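# Remove the slotted part from the fixture

## Task

Lift the completed workpiece, the one with a milled slot, out of the fixture and set it down lying flat on the tabletop, while both raw blanks stay clamped in exactly their present positions.

## Robot and tools

Robot: two arms, left_arm and right_arm. left_arm is the robot's own left, on the +y side; image left and right do not follow these names. Each arm has a parallel gripper. Its fingers extend along the gripper's own +z axis and close along its y axis. The reported end_effector_position is the point midway between the finger pads, roughly 1 cm short of the tips.

Scene frame (used in results): origin at table-top height straight above the centre of the robot's foot, +x forward over the table, +y to the robot's left, +z up. Positions are in metres and orientation is end_effector_quat_wxyz. The table surface starts near x = +0.15 m and may be slightly rotated. Printed poses can be off by a few cm, more at long reach. Joint friction and weight can leave a gripper a centimetre or more from its command in free air, so that gap alone does not mean contact.

Command rows: every motion row has 14 numbers, each in [-1, 1], always for both arms: left dx, dy, dz, rx, ry, rz, opening, then right dx, dy, dz, rx, ry, rz, opening. The first six per arm are an offset, not a pose. They are measured along that arm's Hand target axes (the gripper's own frame, so dz points along the fingers) and start from the Hand target as it stood when the action or move began. The scale is 1.0 = 0.6 m for dx, dy, dz and 1.0 = 180 degrees for rx, ry, rz, which together form one rotation vector. Opening is absolute: +1 is fully open (0.094 m), -1 is shut. Sending 0 for all six pose numbers asks the arm for its current Hand target again, and this is how to re-command an arm that is stalled or lagging. A 0 in the opening slot is a real half-open command, so to leave a gripper unchanged, repeat its present value (see Tool commands in the result).

The controller limits each step's commanded orientation to within 40 degrees of the measured one, then drives joints by damped inverse kinematics, giving position priority. Hand target in a result is the last command after that limit, and the next offsets start from it. If the gripper rests short of it, send the remaining distance as an offset. Tiny offsets may produce no motion.

Tools:
- execute_actions(actions, cameras): actions is a list of actions, and each action is up to 15 rows run one per 1/30 s control step. If fewer rows are given, the last row is held until 15 steps are done. All rows of an action count from that action's starting Hand target, not from the previous row. An empty list only returns state and images. Results include step readings of end_effector_position.
- move(target, speed, blend, opening_speed, blocking, cameras): target is one 14-number row or a list of up to 15 rows. All rows are offsets from the same starting Hand targets. Paths are straight, take at least 0.5 s and are cut off at 10 s total. speed is in m/s, from 0.002 to 4.3, default 0.25, with turning up to twice that in rad/s. It can be one number or one per target. blend, in metres, rounds corners between listed targets. opening_speed is the gripper rate on the -1..+1 scale per second, at least 0.2, and is useful for slow closing. With blocking=false the call returns after about 0.5 s while motion continues. Moves do not avoid obstacles or the other arm. Fast moves overshoot and hit harder.
- wait(seconds 0 to 10, cameras): lets the scene run while arms hold their commands.
- stop(cameras): brakes a running move.
- zoom_image(camera, region [x0, y0, x1, y1] in pixels, at most 504x504): gives a closer view of that camera's latest image.
- finished_scene(scene): ends the current scene, given its number. This cannot be reversed.

Cameras: cam_head_left, cam_head_right, cam_left_wrist, cam_right_wrist, each 896x504. The cameras argument takes a list of names. Leave it out or give ["all"] for every camera, or [] for none.

Result lines: robot state per arm (end_effector_position, quaternion, Hand target, Joint positions ending with the measured finger gap in metres, Joint velocities marked "within noise" when still, and joint torques that include the arm's own weight). grip_measured is the finger opening on the command scale. It reads a bit wide when empty and about 3 mm narrower than a hard part when squeezing. grip_effort_nm is the gripper motor effort, negative when closing, and is not a pad force. A move adds a "move:" line with the outcome: done, off_target, moving, held or fault. limits=paced means the command was clipped, and limits=held means steps were withheld. Neither done nor off_target tells you about contact. To release, command an opening well above grip_measured.

Joint ranges (rad): waist -2.880 to 2.880, shoulder 0 to 3.142, elbow 0 to 3.019 (straight at 2.964), wrist pitch -1.693 to 1.571, wrist yaw -1.571 to 1.571, wrist roll -2.094 to 2.094.

Avoid: dropping the part, opening the gripper while the part still moves, slamming or hard contact, and pressing hard into the fixture, blanks or table. To end a press, command the target back beyond the gripper's current position. Keep the two arms, grippers and wrist cameras from hitting each other, and never close one gripper on the other's fingers. Keep paths clear of an arm's own base, since that can flip its shoulder posture. Go around it instead. Nothing may end up off the table. Loose objects can get brief random nudges. Long holding, stretched reach or pushing against an unreachable pose heats motors. A MOTOR HOT line appears at 85 °C, and at 100 °C the arm goes limp for a while (OVER-TEMPERATURE FAULT). Do not loosen or shift the clamps holding the two blanks.

Each tool is called after "Emit:" by a JSON object that holds its "api" and its "payload".

## Session

Emit:
{"api": "execute_actions", "payload": {"actions": []}}

Scene clock: 0.00 s.
left_arm: end_effector_position=(+0.1676, +0.5854, +0.4055) grip_measured=+1.000 grip_effort_nm=n/a end_effector_quat_wxyz=(-0.565, +0.658, -0.471, -0.160) | right_arm: end_effector_position=(+0.3353, -0.0770, +0.3487) grip_measured=+1.000 grip_effort_nm=n/a end_effector_quat_wxyz=(-0.013, +0.559, -0.823, -0.101)
Joint positions: left_arm=[2.412 0.453 0.217 0.143 0.052 -0.906 0.094] | right_arm=[2.563 1.179 0.95 -1.138 0.065 -0.619 0.094]
Joint velocities: within noise
Joint torques (N m): no reading
Motor temperatures (°C): left_arm=[27 27 26 27 28 29 27] | right_arm=[27 27 29 28 26 26 27]
Heat: left arm: hottest wrist roll 29 °C; right arm: hottest elbow 29 °C.
Hand target: left_arm +0.1731, +0.5897, +0.4200; -0.576, +0.650, -0.468, -0.161 | right_arm +0.3459, -0.0730, +0.3599; +0.030, -0.557, +0.824, +0.101
Tool commands: left_gripper/opening=+1.0 right_gripper/opening=+1.0

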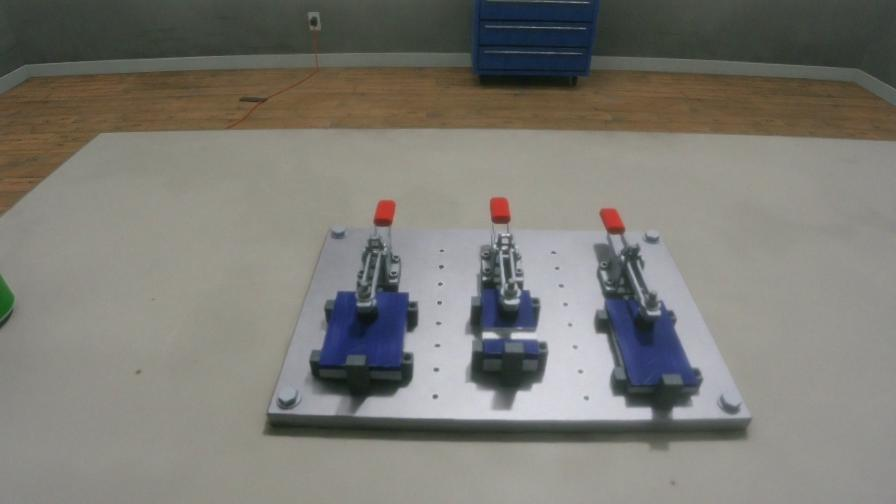

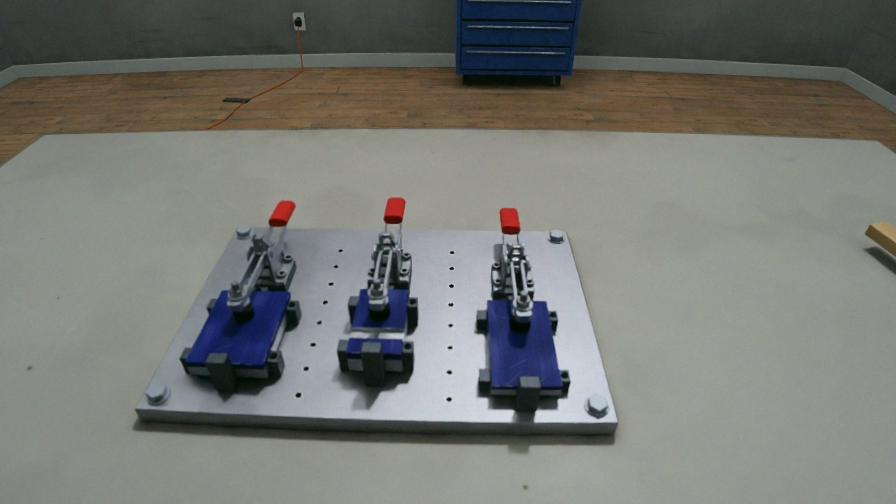

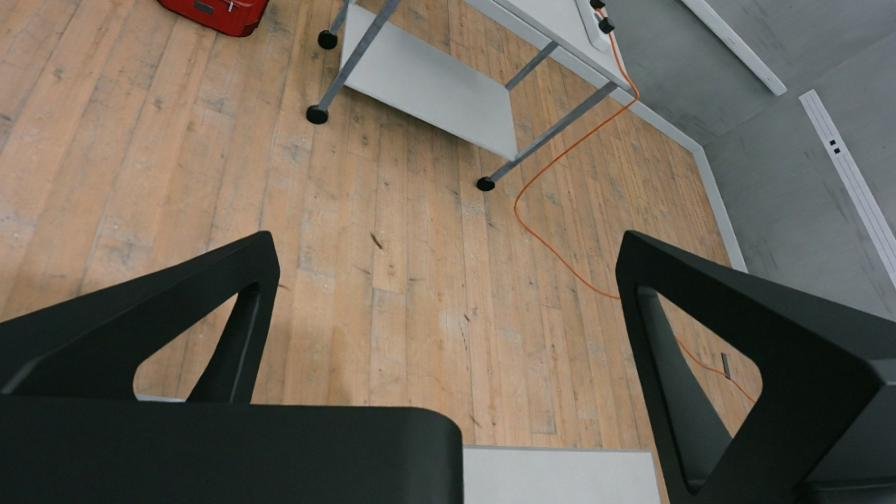

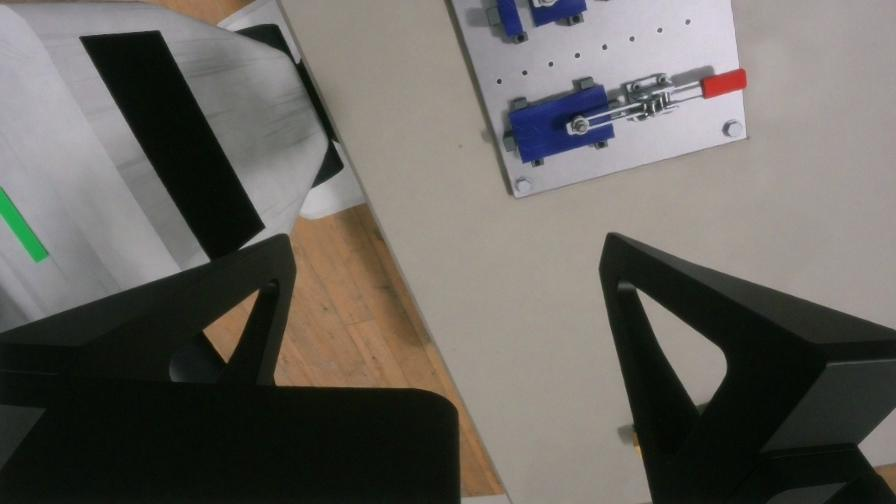

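Emit:
{"api": "zoom_image", "payload": {"camera": "cam_head_left", "region": [420, 180, 620, 420]}}

Emit:
{"api": "zoom_image", "payload": {"camera": "cam_head_right", "region": [300, 180, 500, 420]}}

Emit:
{"api": "zoom_image", "payload": {"camera": "cam_right_wrist", "region": [440, 0, 760, 210]}}

Scaled by 2.100 from the camera's 896x504 image, which has a finer 1280x720 frame.

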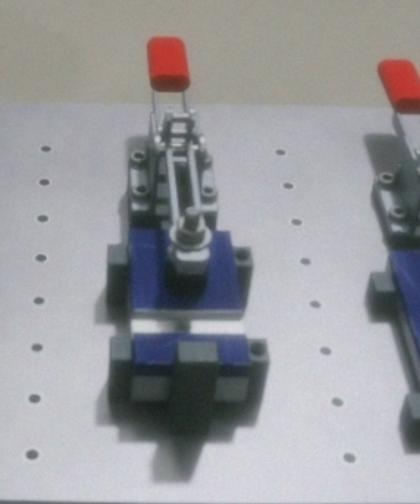

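Scaled by 2.100 from the camera's 896x504 image, which has a finer 1280x720 frame.

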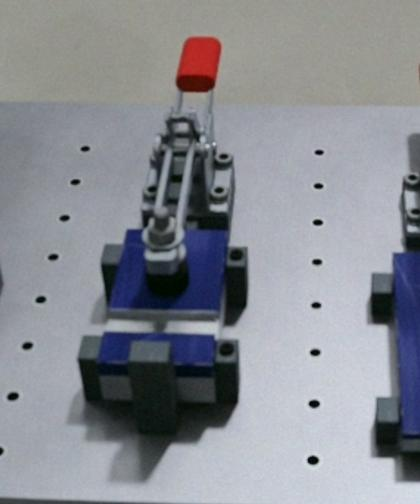

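Scaled by 1.575 from the camera's 896x504 image, which has a finer 1280x720 frame.

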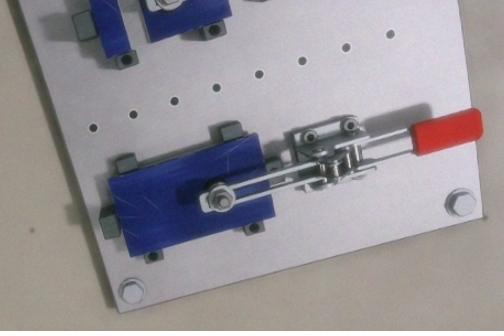

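Emit:
{"api": "move", "payload": {"target": [0,0,0,0,0,0,1, 0.0677,-0.2195,0.0612,0.0684,0.0203,0.377,1]}}

Scene clock: 101.73 s.
left_arm: end_effector_position=(+0.1676, +0.5854, +0.4055) grip_measured=+1.000 grip_effort_nm=-0.007 end_effector_quat_wxyz=(-0.565, +0.658, -0.471, -0.160) | right_arm: end_effector_position=(+0.4274, -0.1512, +0.2893) grip_measured=+1.000 grip_effort_nm=-0.012 end_effector_quat_wxyz=(+0.020, +0.013, -1.000, +0.004)
Joint positions: left_arm=[2.412 0.453 0.217 0.143 0.052 -0.906 0.094] | right_arm=[2.324 1.37 1.053 -1.057 0.213 0.321 0.094]
Joint velocities: within noise
Joint torques (N m): left_arm=[1.44 -1.2 10.76 1.85 -0.18 0.02] | right_arm=[3.14 -12.04 12.77 0.9 0.12 0.1]
Motor temperatures (°C): left_arm=[27 27 42 27 28 29 27] | right_arm=[27 27 40 28 26 26 27]
Heat: left arm: hottest elbow 42 °C; right arm: hottest elbow 40 °C.
Hand target: left_arm +0.1731, +0.5897, +0.4200; -0.576, +0.650, -0.468, -0.161 | right_arm +0.4498, -0.1500, +0.2997; +0.000, +0.000, +1.000, +0.000
Off the commanded pose: left_arm 0.016 m, 2 deg | right_arm 0.025 m, 3 deg.
move: off_target (left_arm, right_arm)

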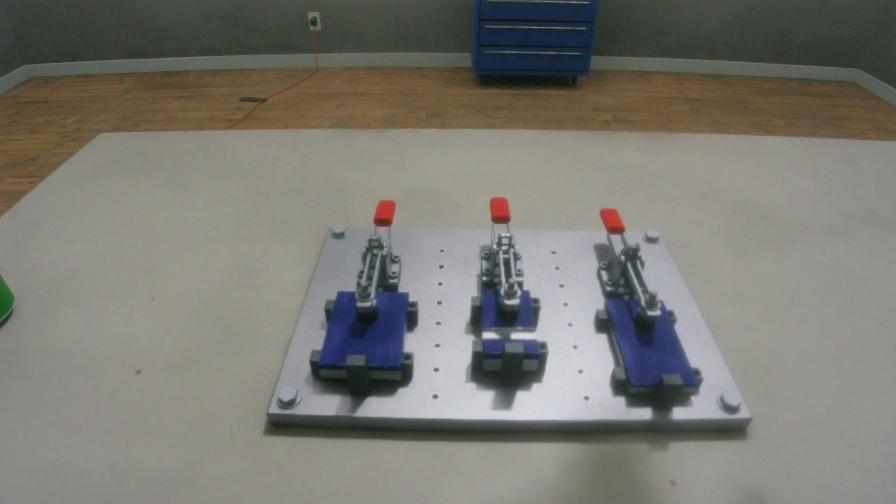

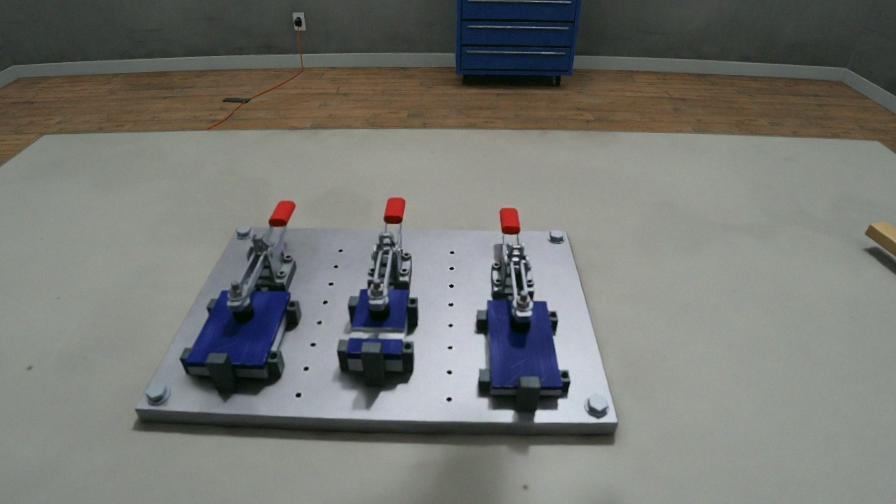

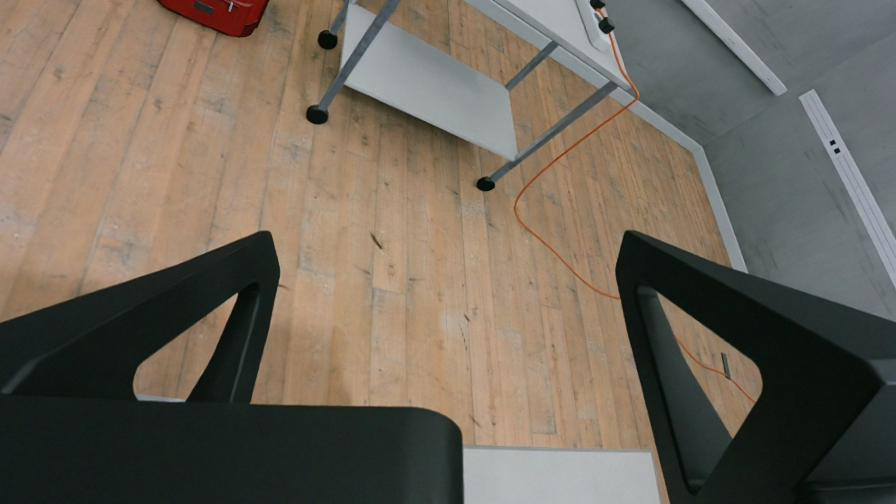

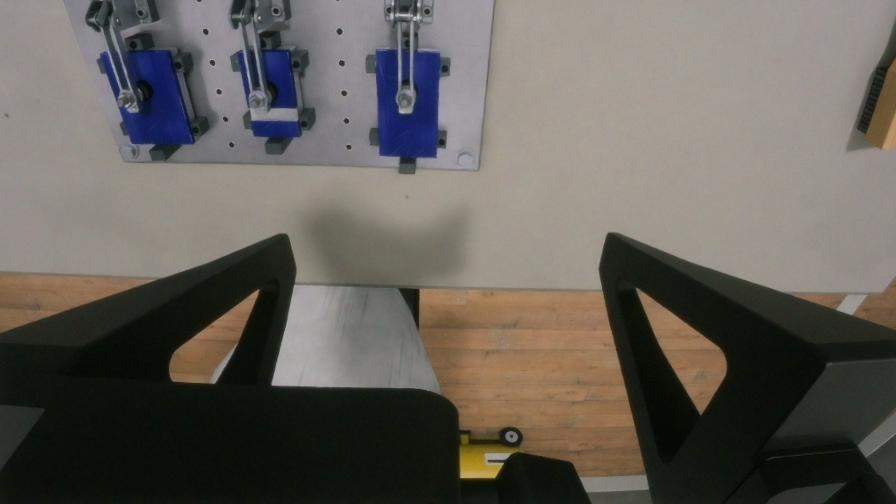

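Emit:
{"api": "move", "payload": {"target": [0,0,0,0,0,0,1, -0.133,0.15,0.0,0,0,0,1]}}

Scene clock: 116.03 s.
left_arm: end_effector_position=(+0.1676, +0.5854, +0.4055) grip_measured=+1.000 grip_effort_nm=-0.012 end_effector_quat_wxyz=(-0.565, +0.658, -0.471, -0.160) | right_arm: end_effector_position=(+0.5131, -0.0670, +0.2868) grip_measured=+1.000 grip_effort_nm=-0.002 end_effector_quat_wxyz=(+0.016, +0.006, -1.000, +0.006)
Joint positions: left_arm=[2.412 0.453 0.217 0.143 0.052 -0.906 0.094] | right_arm=[2.425 1.643 1.393 -1.138 0.238 0.435 0.094]
Joint velocities: within noise
Joint torques (N m): left_arm=[1.49 -1.2 10.76 1.84 -0.18 0.02] | right_arm=[5.66 -16.56 13.12 0.53 0.14 0.04]
Motor temperatures (°C): left_arm=[27 27 43 27 28 29 27] | right_arm=[27 28 43 28 26 26 27]
Heat: left arm: hottest elbow 43 °C; right arm: hottest elbow 43 °C.
Hand target: left_arm +0.1731, +0.5897, +0.4200; -0.576, +0.650, -0.468, -0.161 | right_arm +0.5296, -0.0599, +0.2998; +0.000, +0.000, +1.000, +0.000
Off the commanded pose: left_arm 0.016 m, 2 deg | right_arm 0.022 m, 2 deg.
move: off_target (left_arm, right_arm)

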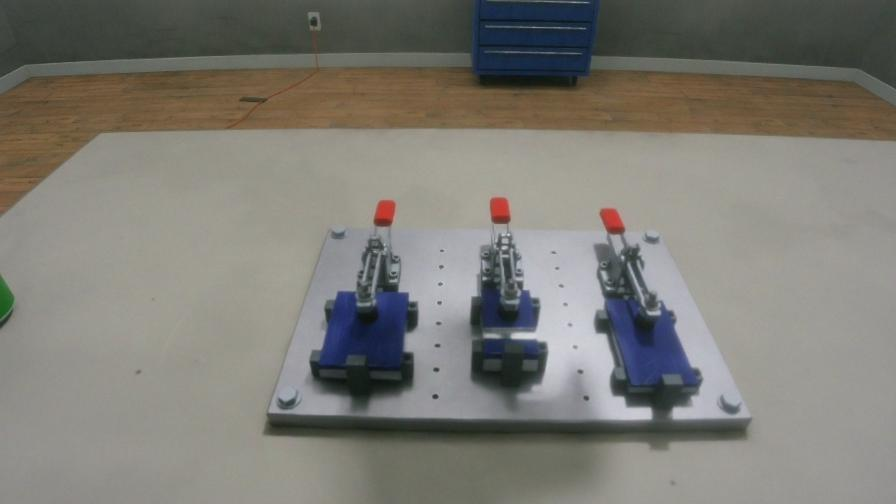

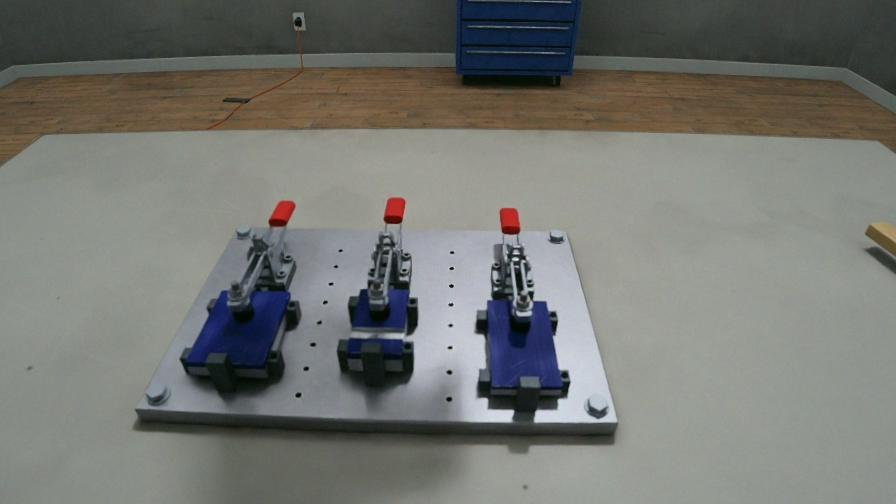

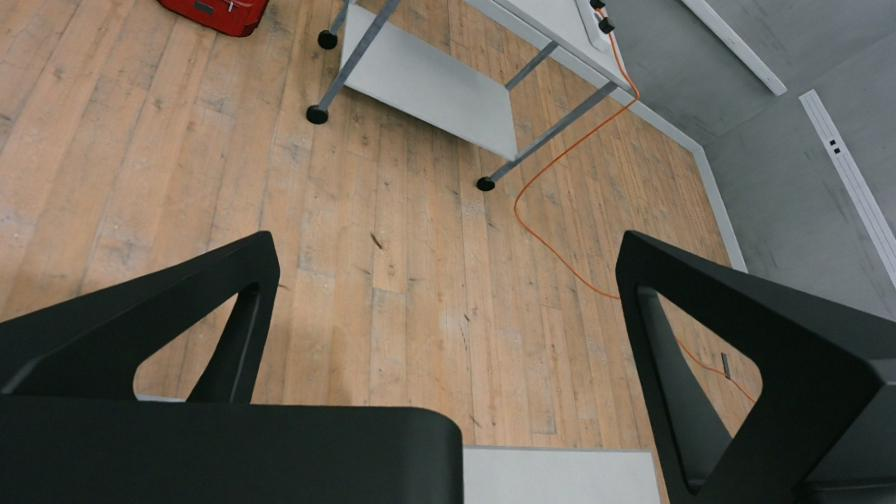

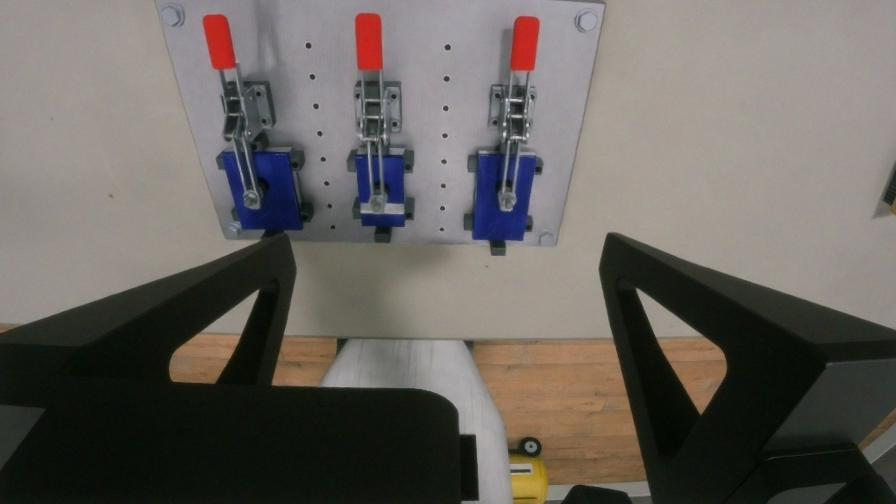

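Emit:
{"api": "move", "payload": {"target": [0,0,0,0,0,0,1, 0,0.0,0.18,0,0,0,1], "cameras": ["cam_head_left","cam_head_right","cam_right_wrist"]}}

Scene clock: 154.97 s.
left_arm: end_effector_position=(+0.1676, +0.5854, +0.4055) grip_measured=+1.000 grip_effort_nm=-0.002 end_effector_quat_wxyz=(-0.565, +0.658, -0.471, -0.160) | right_arm: end_effector_position=(+0.5178, -0.0605, +0.1833) grip_measured=+1.000 grip_effort_nm=-0.007 end_effector_quat_wxyz=(+0.015, +0.002, -1.000, +0.007)
Joint positions: left_arm=[2.412 0.453 0.217 0.143 0.052 -0.906 0.094] | right_arm=[2.387 1.802 1.332 -0.91 0.235 0.404 0.094]
Joint velocities: within noise
Joint torques (N m): left_arm=[1.44 -1.2 10.76 1.84 -0.18 0.02] | right_arm=[4.89 -18.61 8.85 1.24 -0.06 -0.08]
Motor temperatures (°C): left_arm=[27 27 44 27 28 29 27] | right_arm=[27 29 46 28 26 26 27]
Heat: left arm: hottest elbow 44 °C; right arm: hottest elbow 46 °C.
Hand target: left_arm +0.1731, +0.5897, +0.4200; -0.576, +0.650, -0.468, -0.161 | right_arm +0.5295, -0.0600, +0.1917; +0.000, +0.000, +1.000, +0.000
Off the commanded pose: left_arm 0.016 m, 2 deg | right_arm 0.015 m, 2 deg.
move: off_target (left_arm, right_arm)
Images, in order (width x height): cam_head_left 896x504, cam_head_right 896x504, cam_right_wrist 896x504.

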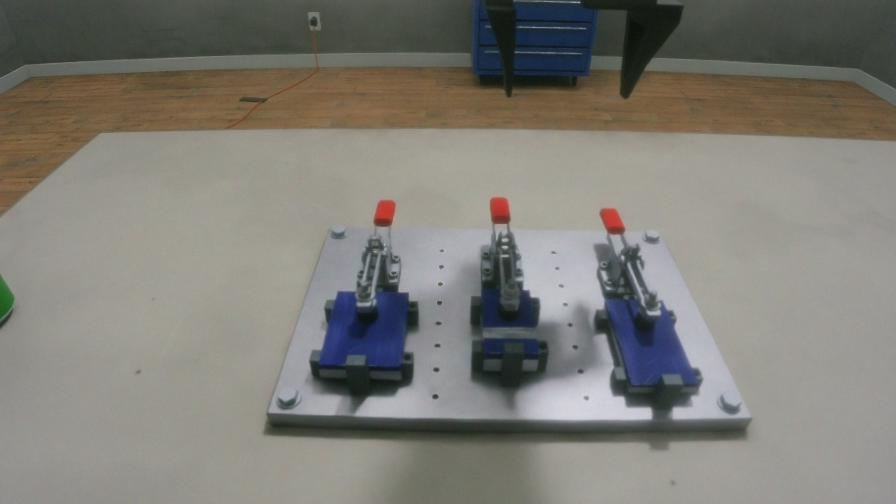

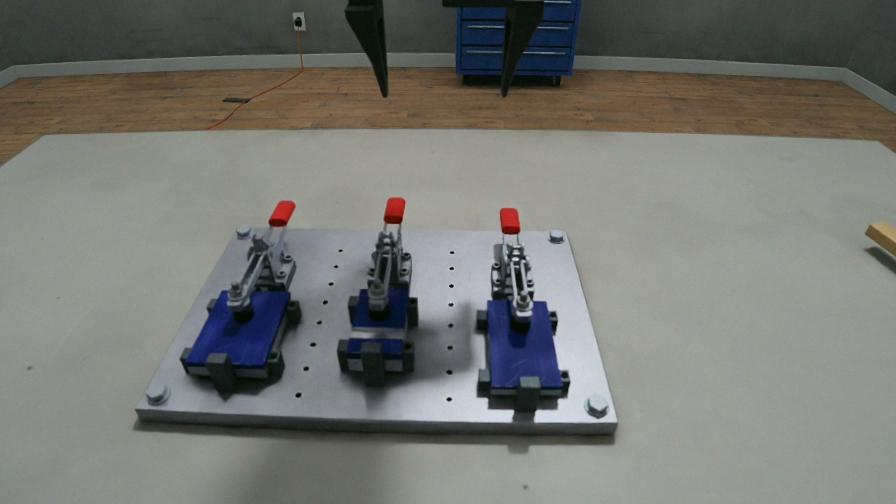

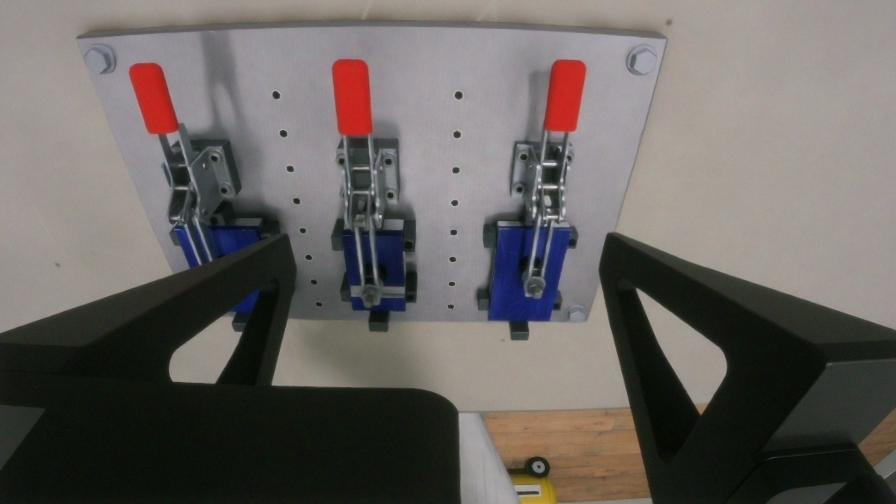

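Emit:
{"api": "zoom_image", "payload": {"camera": "cam_right_wrist", "region": [300, 40, 460, 340]}}

Emit:
{"api": "zoom_image", "payload": {"camera": "cam_head_left", "region": [460, 190, 560, 390]}}

Scaled by 1.680 from the camera's 896x504 image, which has a finer 1280x720 frame.

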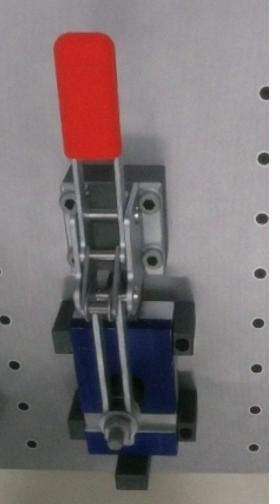

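Scaled by 2.520 from the camera's 896x504 image, which has a finer 1280x720 frame.

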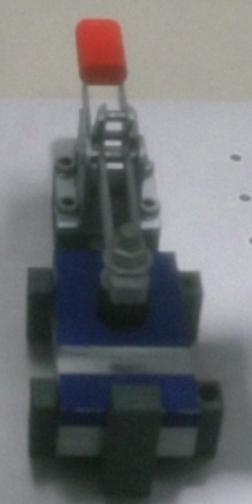

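Emit:
{"api": "move", "payload": {"target": [0,0,0,0,0,0,1, -0.0158,0.0767,0.13,0,0,0,0.3], "cameras": ["cam_head_left","cam_head_right","cam_right_wrist"]}}

Scene clock: 227.83 s.
left_arm: end_effector_position=(+0.1676, +0.5854, +0.4055) grip_measured=+1.000 grip_effort_nm=-0.007 end_effector_quat_wxyz=(-0.565, +0.658, -0.471, -0.160) | right_arm: end_effector_position=(+0.5191, -0.0262, +0.0997) grip_measured=+0.302 grip_effort_nm=-0.125 end_effector_quat_wxyz=(+0.024, +0.005, -1.000, +0.010)
Joint positions: left_arm=[2.412 0.453 0.217 0.143 0.052 -0.906 0.094] | right_arm=[2.405 1.999 1.392 -0.797 0.235 0.422 0.061]
Joint velocities: within noise
Joint torques (N m): left_arm=[1.44 -1.2 10.76 1.85 -0.18 0.02] | right_arm=[7.24 -19.96 9.94 1.02 0.13 0.1]
Motor temperatures (°C): left_arm=[27 27 47 27 28 29 27] | right_arm=[27 31 39 28 26 26 27]
Heat: left arm: hottest elbow 47 °C; right arm: hottest elbow 39 °C.
Hand target: left_arm +0.1731, +0.5897, +0.4200; -0.576, +0.650, -0.468, -0.161 | right_arm +0.5390, -0.0139, +0.1139; +0.000, +0.000, +1.000, +0.000
Off the commanded pose: left_arm 0.016 m, 2 deg | right_arm 0.027 m, 3 deg.
move: off_target (left_arm, right_arm)
Images, in order (width x height): cam_head_left 896x504, cam_head_right 896x504, cam_right_wrist 896x504.

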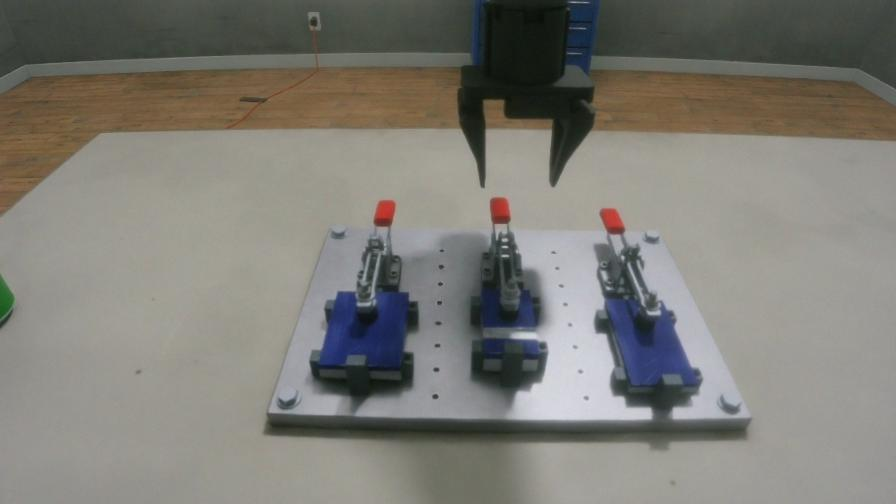

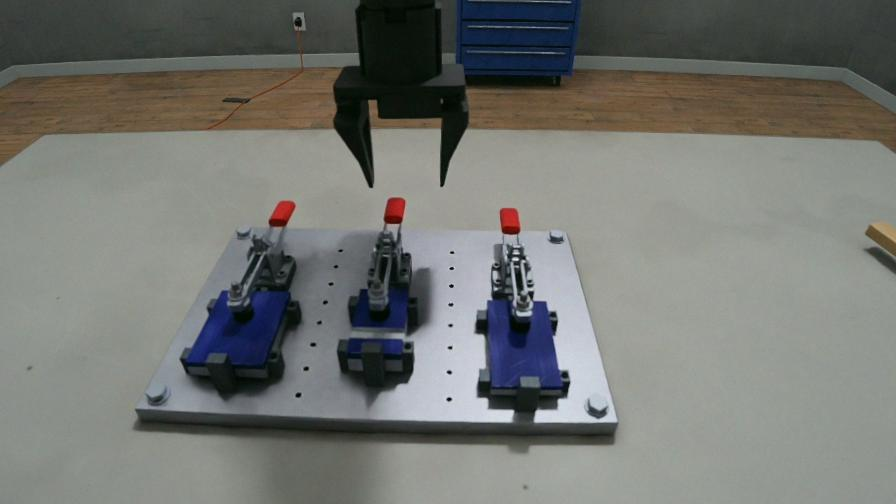

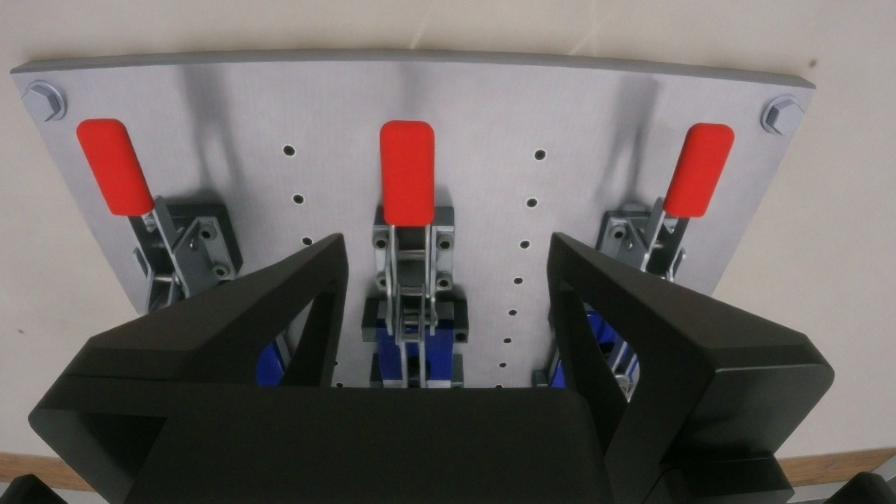

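Emit:
{"api": "move", "payload": {"target": [0,0,0,0,0,0,1, -0.02,0.018,0.0,0,0,0,0.3], "cameras": ["cam_right_wrist"]}}

Scene clock: 242.07 s.
left_arm: end_effector_position=(+0.1676, +0.5854, +0.4055) grip_measured=+1.000 grip_effort_nm=-0.007 end_effector_quat_wxyz=(-0.565, +0.658, -0.471, -0.160) | right_arm: end_effector_position=(+0.5386, -0.0166, +0.1050) grip_measured=+0.302 grip_effort_nm=-0.125 end_effector_quat_wxyz=(+0.012, +0.000, -1.000, +0.005)
Joint positions: left_arm=[2.412 0.453 0.217 0.143 0.052 -0.906 0.094] | right_arm=[2.409 2.017 1.449 -0.811 0.237 0.43 0.061]
Joint velocities: within noise
Joint torques (N m): left_arm=[1.44 -1.2 10.76 1.85 -0.18 0.02] | right_arm=[7.3 -18.26 10.41 0.59 0.08 0.08]
Motor temperatures (°C): left_arm=[27 27 47 27 28 29 27] | right_arm=[27 33 41 28 26 26 27]
Heat: left arm: hottest elbow 47 °C; right arm: hottest elbow 41 °C.
Hand target: left_arm +0.1731, +0.5897, +0.4200; -0.576, +0.650, -0.468, -0.161 | right_arm +0.5510, -0.0031, +0.1137; +0.000, +0.000, +1.000, +0.000
Off the commanded pose: left_arm 0.016 m, 2 deg | right_arm 0.020 m, 2 deg.
move: off_target (left_arm, right_arm)
Images, in order (width x height): cam_right_wrist 896x504.

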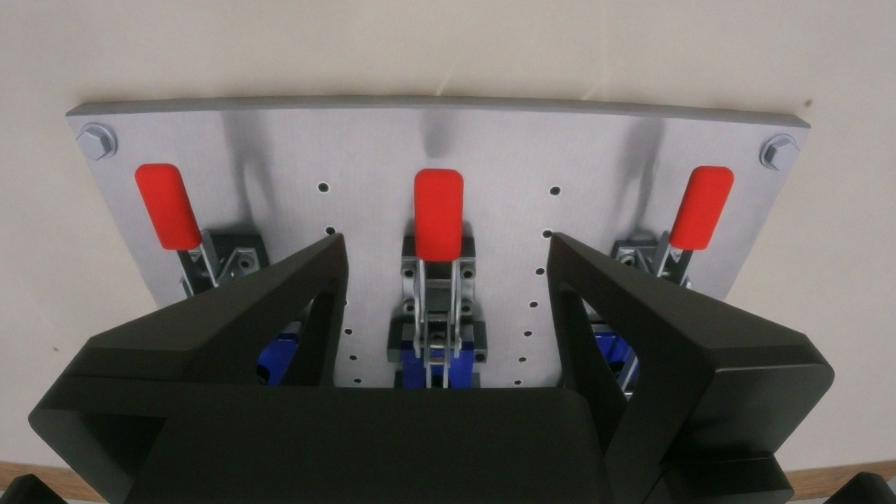

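Emit:
{"api": "move", "payload": {"target": [0,0,0,0,0,0,1, 0.008,0.006,0.08,0,0,0,0.3], "speed": 0.1}}

Scene clock: 247.60 s.
left_arm: end_effector_position=(+0.1676, +0.5854, +0.4055) grip_measured=+1.000 grip_effort_nm=-0.012 end_effector_quat_wxyz=(-0.565, +0.658, -0.471, -0.160) | right_arm: end_effector_position=(+0.5267, -0.0092, +0.0570) grip_measured=+0.302 grip_effort_nm=-0.120 end_effector_quat_wxyz=(+0.021, +0.002, -1.000, +0.009)
Joint positions: left_arm=[2.412 0.453 0.217 0.143 0.052 -0.906 0.094] | right_arm=[2.409 2.107 1.45 -0.741 0.237 0.43 0.061]
Joint velocities: within noise
Joint torques (N m): left_arm=[1.49 -1.2 10.76 1.87 -0.18 0.02] | right_arm=[6.53 -18.61 9.5 1.14 0.08 -0.04]
Motor temperatures (°C): left_arm=[27 27 47 27 28 29 27] | right_arm=[27 33 41 28 26 26 27]
Heat: left arm: hottest elbow 47 °C; right arm: hottest elbow 41 °C.
Hand target: left_arm +0.1731, +0.5897, +0.4200; -0.576, +0.650, -0.468, -0.161 | right_arm +0.5462, +0.0004, +0.0658; +0.000, +0.000, +1.000, +0.000
Off the commanded pose: left_arm 0.016 m, 2 deg | right_arm 0.023 m, 3 deg.
move: off_target (left_arm, right_arm)

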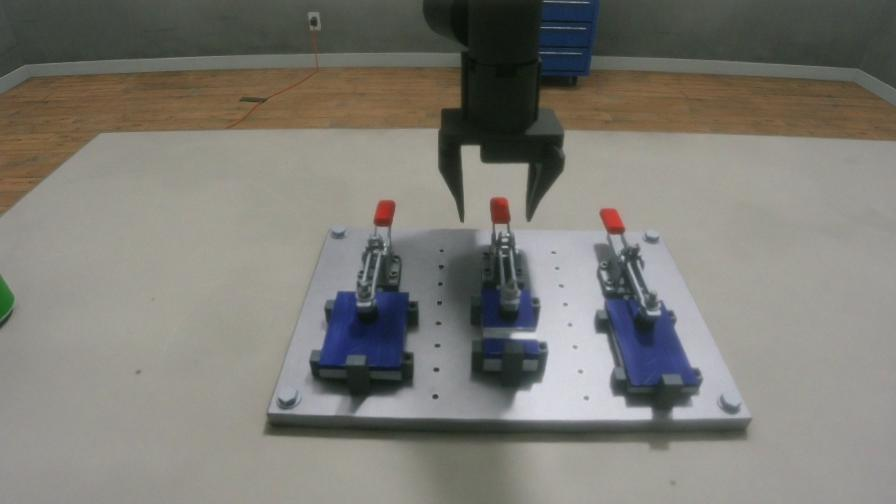

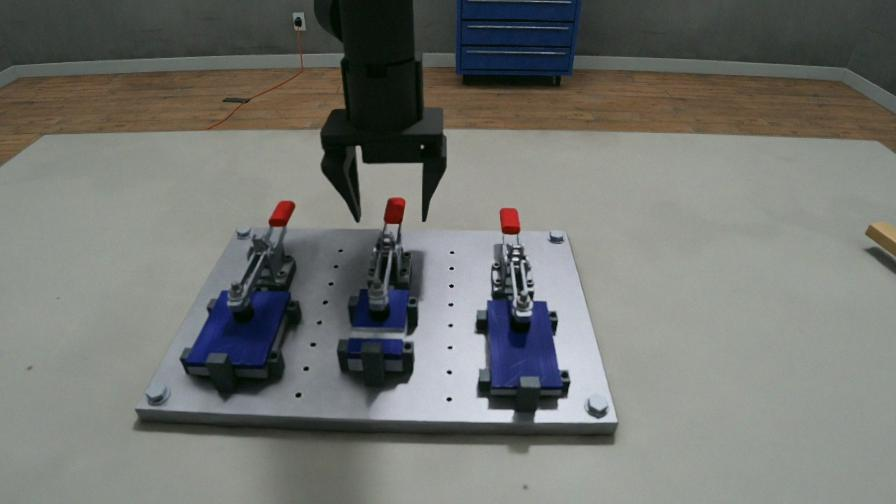

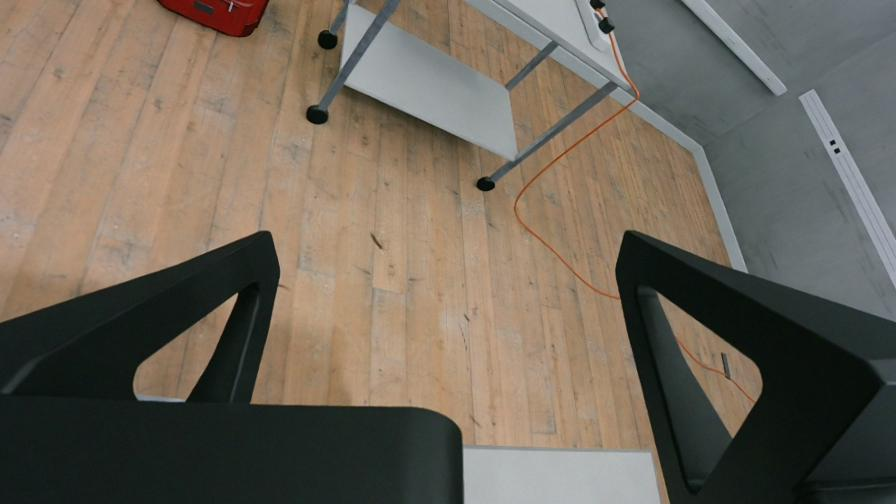

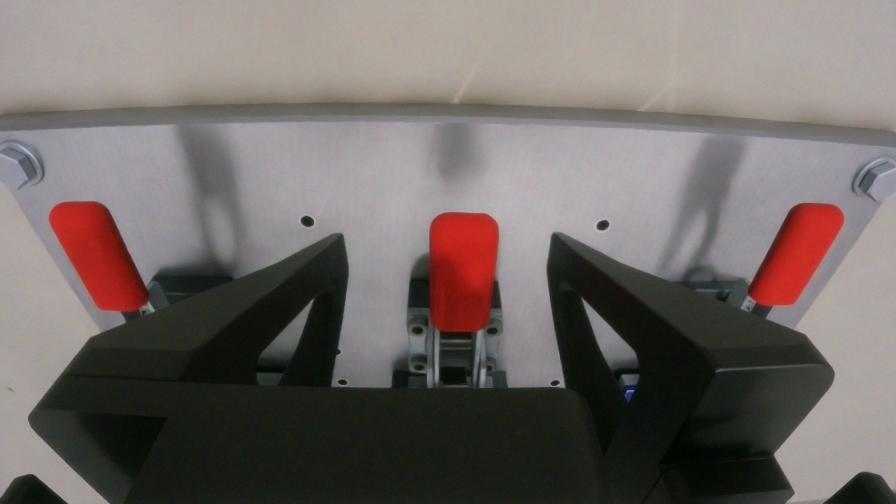

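Emit:
{"api": "move", "payload": {"target": [[0,0,0,0,0,0,1, -0.006,-0.008,0.0,0,0,0,0.3],[0,0,0,0,0,0,1, -0.006,-0.008,0.0,0,0,0,-0.7]], "speed": 0.1, "opening_speed": 0.6, "cameras": ["cam_head_left","cam_head_right","cam_right_wrist"]}}

Scene clock: 265.87 s.
left_arm: end_effector_position=(+0.1676, +0.5854, +0.4055) grip_measured=+1.000 grip_effort_nm=-0.012 end_effector_quat_wxyz=(-0.565, +0.658, -0.471, -0.160) | right_arm: end_effector_position=(+0.5280, -0.0125, +0.0563) grip_measured=-0.637 grip_effort_nm=-0.960 end_effector_quat_wxyz=(+0.021, +0.001, -1.000, +0.011)
Joint positions: left_arm=[2.412 0.453 0.217 0.143 0.052 -0.906 0.094] | right_arm=[2.404 2.107 1.45 -0.741 0.239 0.427 0.017]
Joint velocities: within noise
Joint torques (N m): left_arm=[1.49 -1.2 10.74 1.84 -0.18 0.02] | right_arm=[6.3 -19.6 9.98 0.94 -0.09 -0.21]
Motor temperatures (°C): left_arm=[27 27 47 27 28 29 27] | right_arm=[27 34 40 28 26 26 27]
Heat: left arm: hottest elbow 47 °C; right arm: hottest elbow 40 °C.
Hand target: left_arm +0.1731, +0.5897, +0.4200; -0.576, +0.650, -0.468, -0.161 | right_arm +0.5498, -0.0043, +0.0658; +0.000, +0.000, +1.000, +0.000
Off the commanded pose: left_arm 0.016 m, 2 deg | right_arm 0.025 m, 3 deg.
move: off_target (left_arm, right_arm); target 2's new opening was sent with right_arm's hand 0.025 m and 3 deg from that target
Images, in order (width x height): cam_head_left 896x504, cam_head_right 896x504, cam_right_wrist 896x504.

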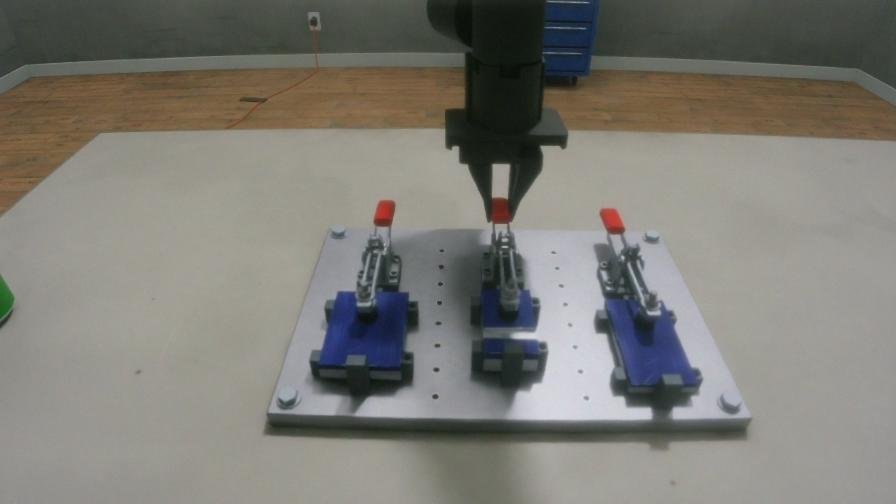

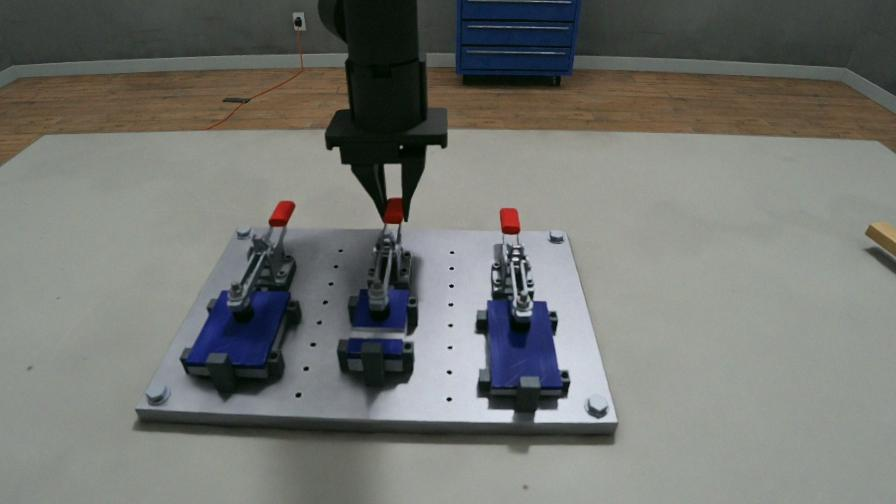

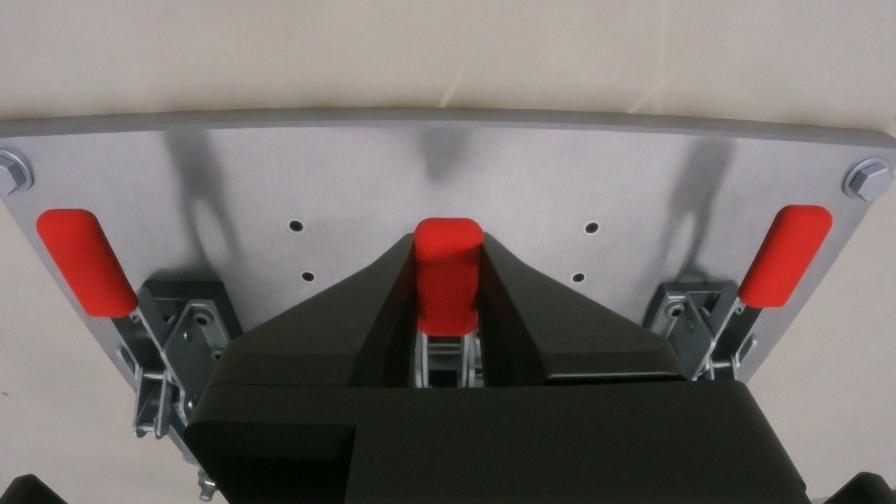

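Emit:
{"api": "move", "payload": {"target": [0,0,0,0,0,0,1, 0,0,-0.033,0,0,0,-0.7], "speed": 0.1, "cameras": ["cam_head_left","cam_right_wrist"]}}

Scene clock: 270.87 s.
left_arm: end_effector_position=(+0.1676, +0.5854, +0.4055) grip_measured=+1.000 grip_effort_nm=-0.007 end_effector_quat_wxyz=(-0.565, +0.658, -0.471, -0.160) | right_arm: end_effector_position=(+0.5267, -0.0131, +0.0566) grip_measured=-0.640 grip_effort_nm=-1.028 end_effector_quat_wxyz=(+0.023, +0.000, -1.000, +0.012)
Joint positions: left_arm=[2.412 0.453 0.217 0.143 0.052 -0.906 0.094] | right_arm=[2.404 2.106 1.45 -0.747 0.239 0.43 0.017]
Joint velocities: within noise
Joint torques (N m): left_arm=[1.44 -1.2 10.74 1.85 -0.18 0.02] | right_arm=[5.95 -22.77 9.36 -0.01 0 -0.1]
Motor temperatures (°C): left_arm=[27 27 47 27 28 29 27] | right_arm=[27 34 40 28 26 26 28]
Heat: left arm: hottest elbow 47 °C; right arm: hottest elbow 40 °C.
Hand target: left_arm +0.1731, +0.5897, +0.4200; -0.576, +0.650, -0.468, -0.161 | right_arm +0.5498, -0.0044, +0.0855; +0.000, +0.000, +1.000, +0.000
Off the commanded pose: left_arm 0.016 m, 2 deg | right_arm 0.038 m, 3 deg.
move: off_target (left_arm, right_arm)
Images, in order (width x height): cam_head_left 896x504, cam_right_wrist 896x504.

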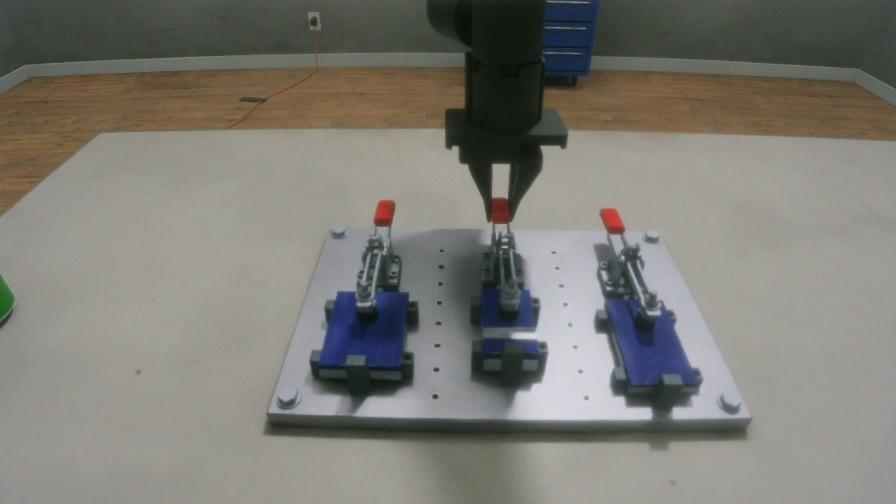

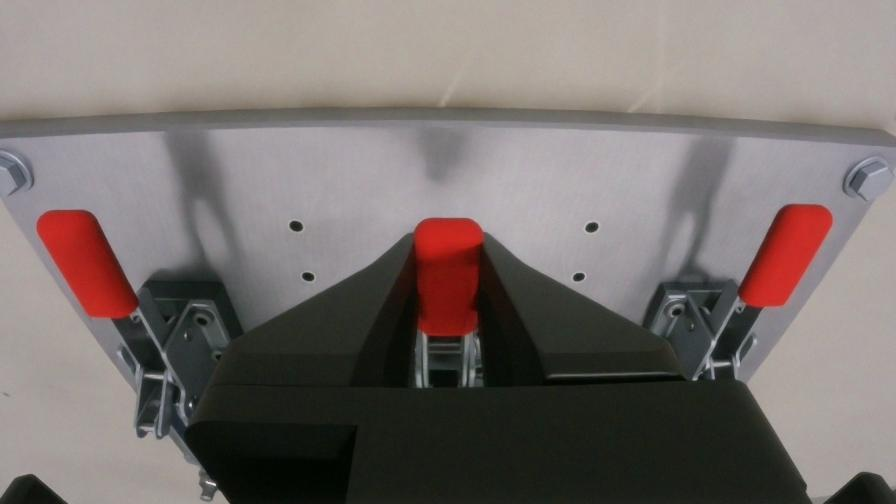

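Emit:
{"api": "move", "payload": {"target": [0,0,0,0,0,0,1, 0,0,-0.025,0,0,0,-0.8], "speed": 0.1, "cameras": ["cam_head_left"]}}

Scene clock: 276.40 s.
left_arm: end_effector_position=(+0.1676, +0.5854, +0.4055) grip_measured=+1.000 grip_effort_nm=-0.007 end_effector_quat_wxyz=(-0.565, +0.658, -0.471, -0.160) | right_arm: end_effector_position=(+0.5269, -0.0133, +0.0576) grip_measured=-0.640 grip_effort_nm=-1.033 end_effector_quat_wxyz=(+0.023, -0.001, -1.000, +0.012)
Joint positions: left_arm=[2.412 0.453 0.217 0.143 0.052 -0.906 0.094] | right_arm=[2.404 2.104 1.45 -0.749 0.239 0.432 0.017]
Joint velocities: within noise
Joint torques (N m): left_arm=[1.49 -1.26 10.76 1.85 -0.18 0.02] | right_arm=[7.59 -24.94 9.06 -0.73 -0.04 -0.06]
Motor temperatures (°C): left_arm=[27 27 48 27 28 29 27] | right_arm=[27 34 40 28 26 26 28]
Heat: left arm: hottest elbow 48 °C; right arm: hottest elbow 40 °C.
Hand target: left_arm +0.1731, +0.5897, +0.4200; -0.576, +0.650, -0.468, -0.161 | right_arm +0.5498, -0.0044, +0.1006; +0.000, +0.000, +1.000, +0.000
Off the commanded pose: left_arm 0.016 m, 2 deg | right_arm 0.049 m, 3 deg.
move: off_target (left_arm, right_arm)
Images, in order (width x height): cam_head_left 896x504.

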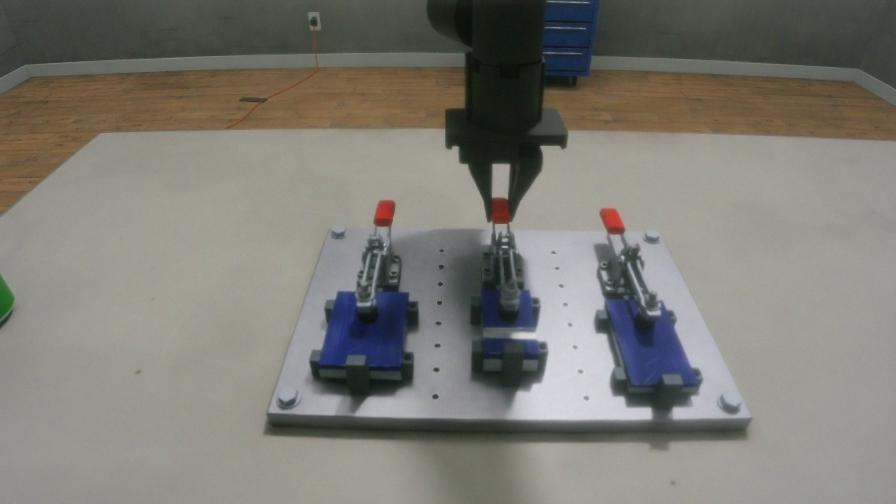

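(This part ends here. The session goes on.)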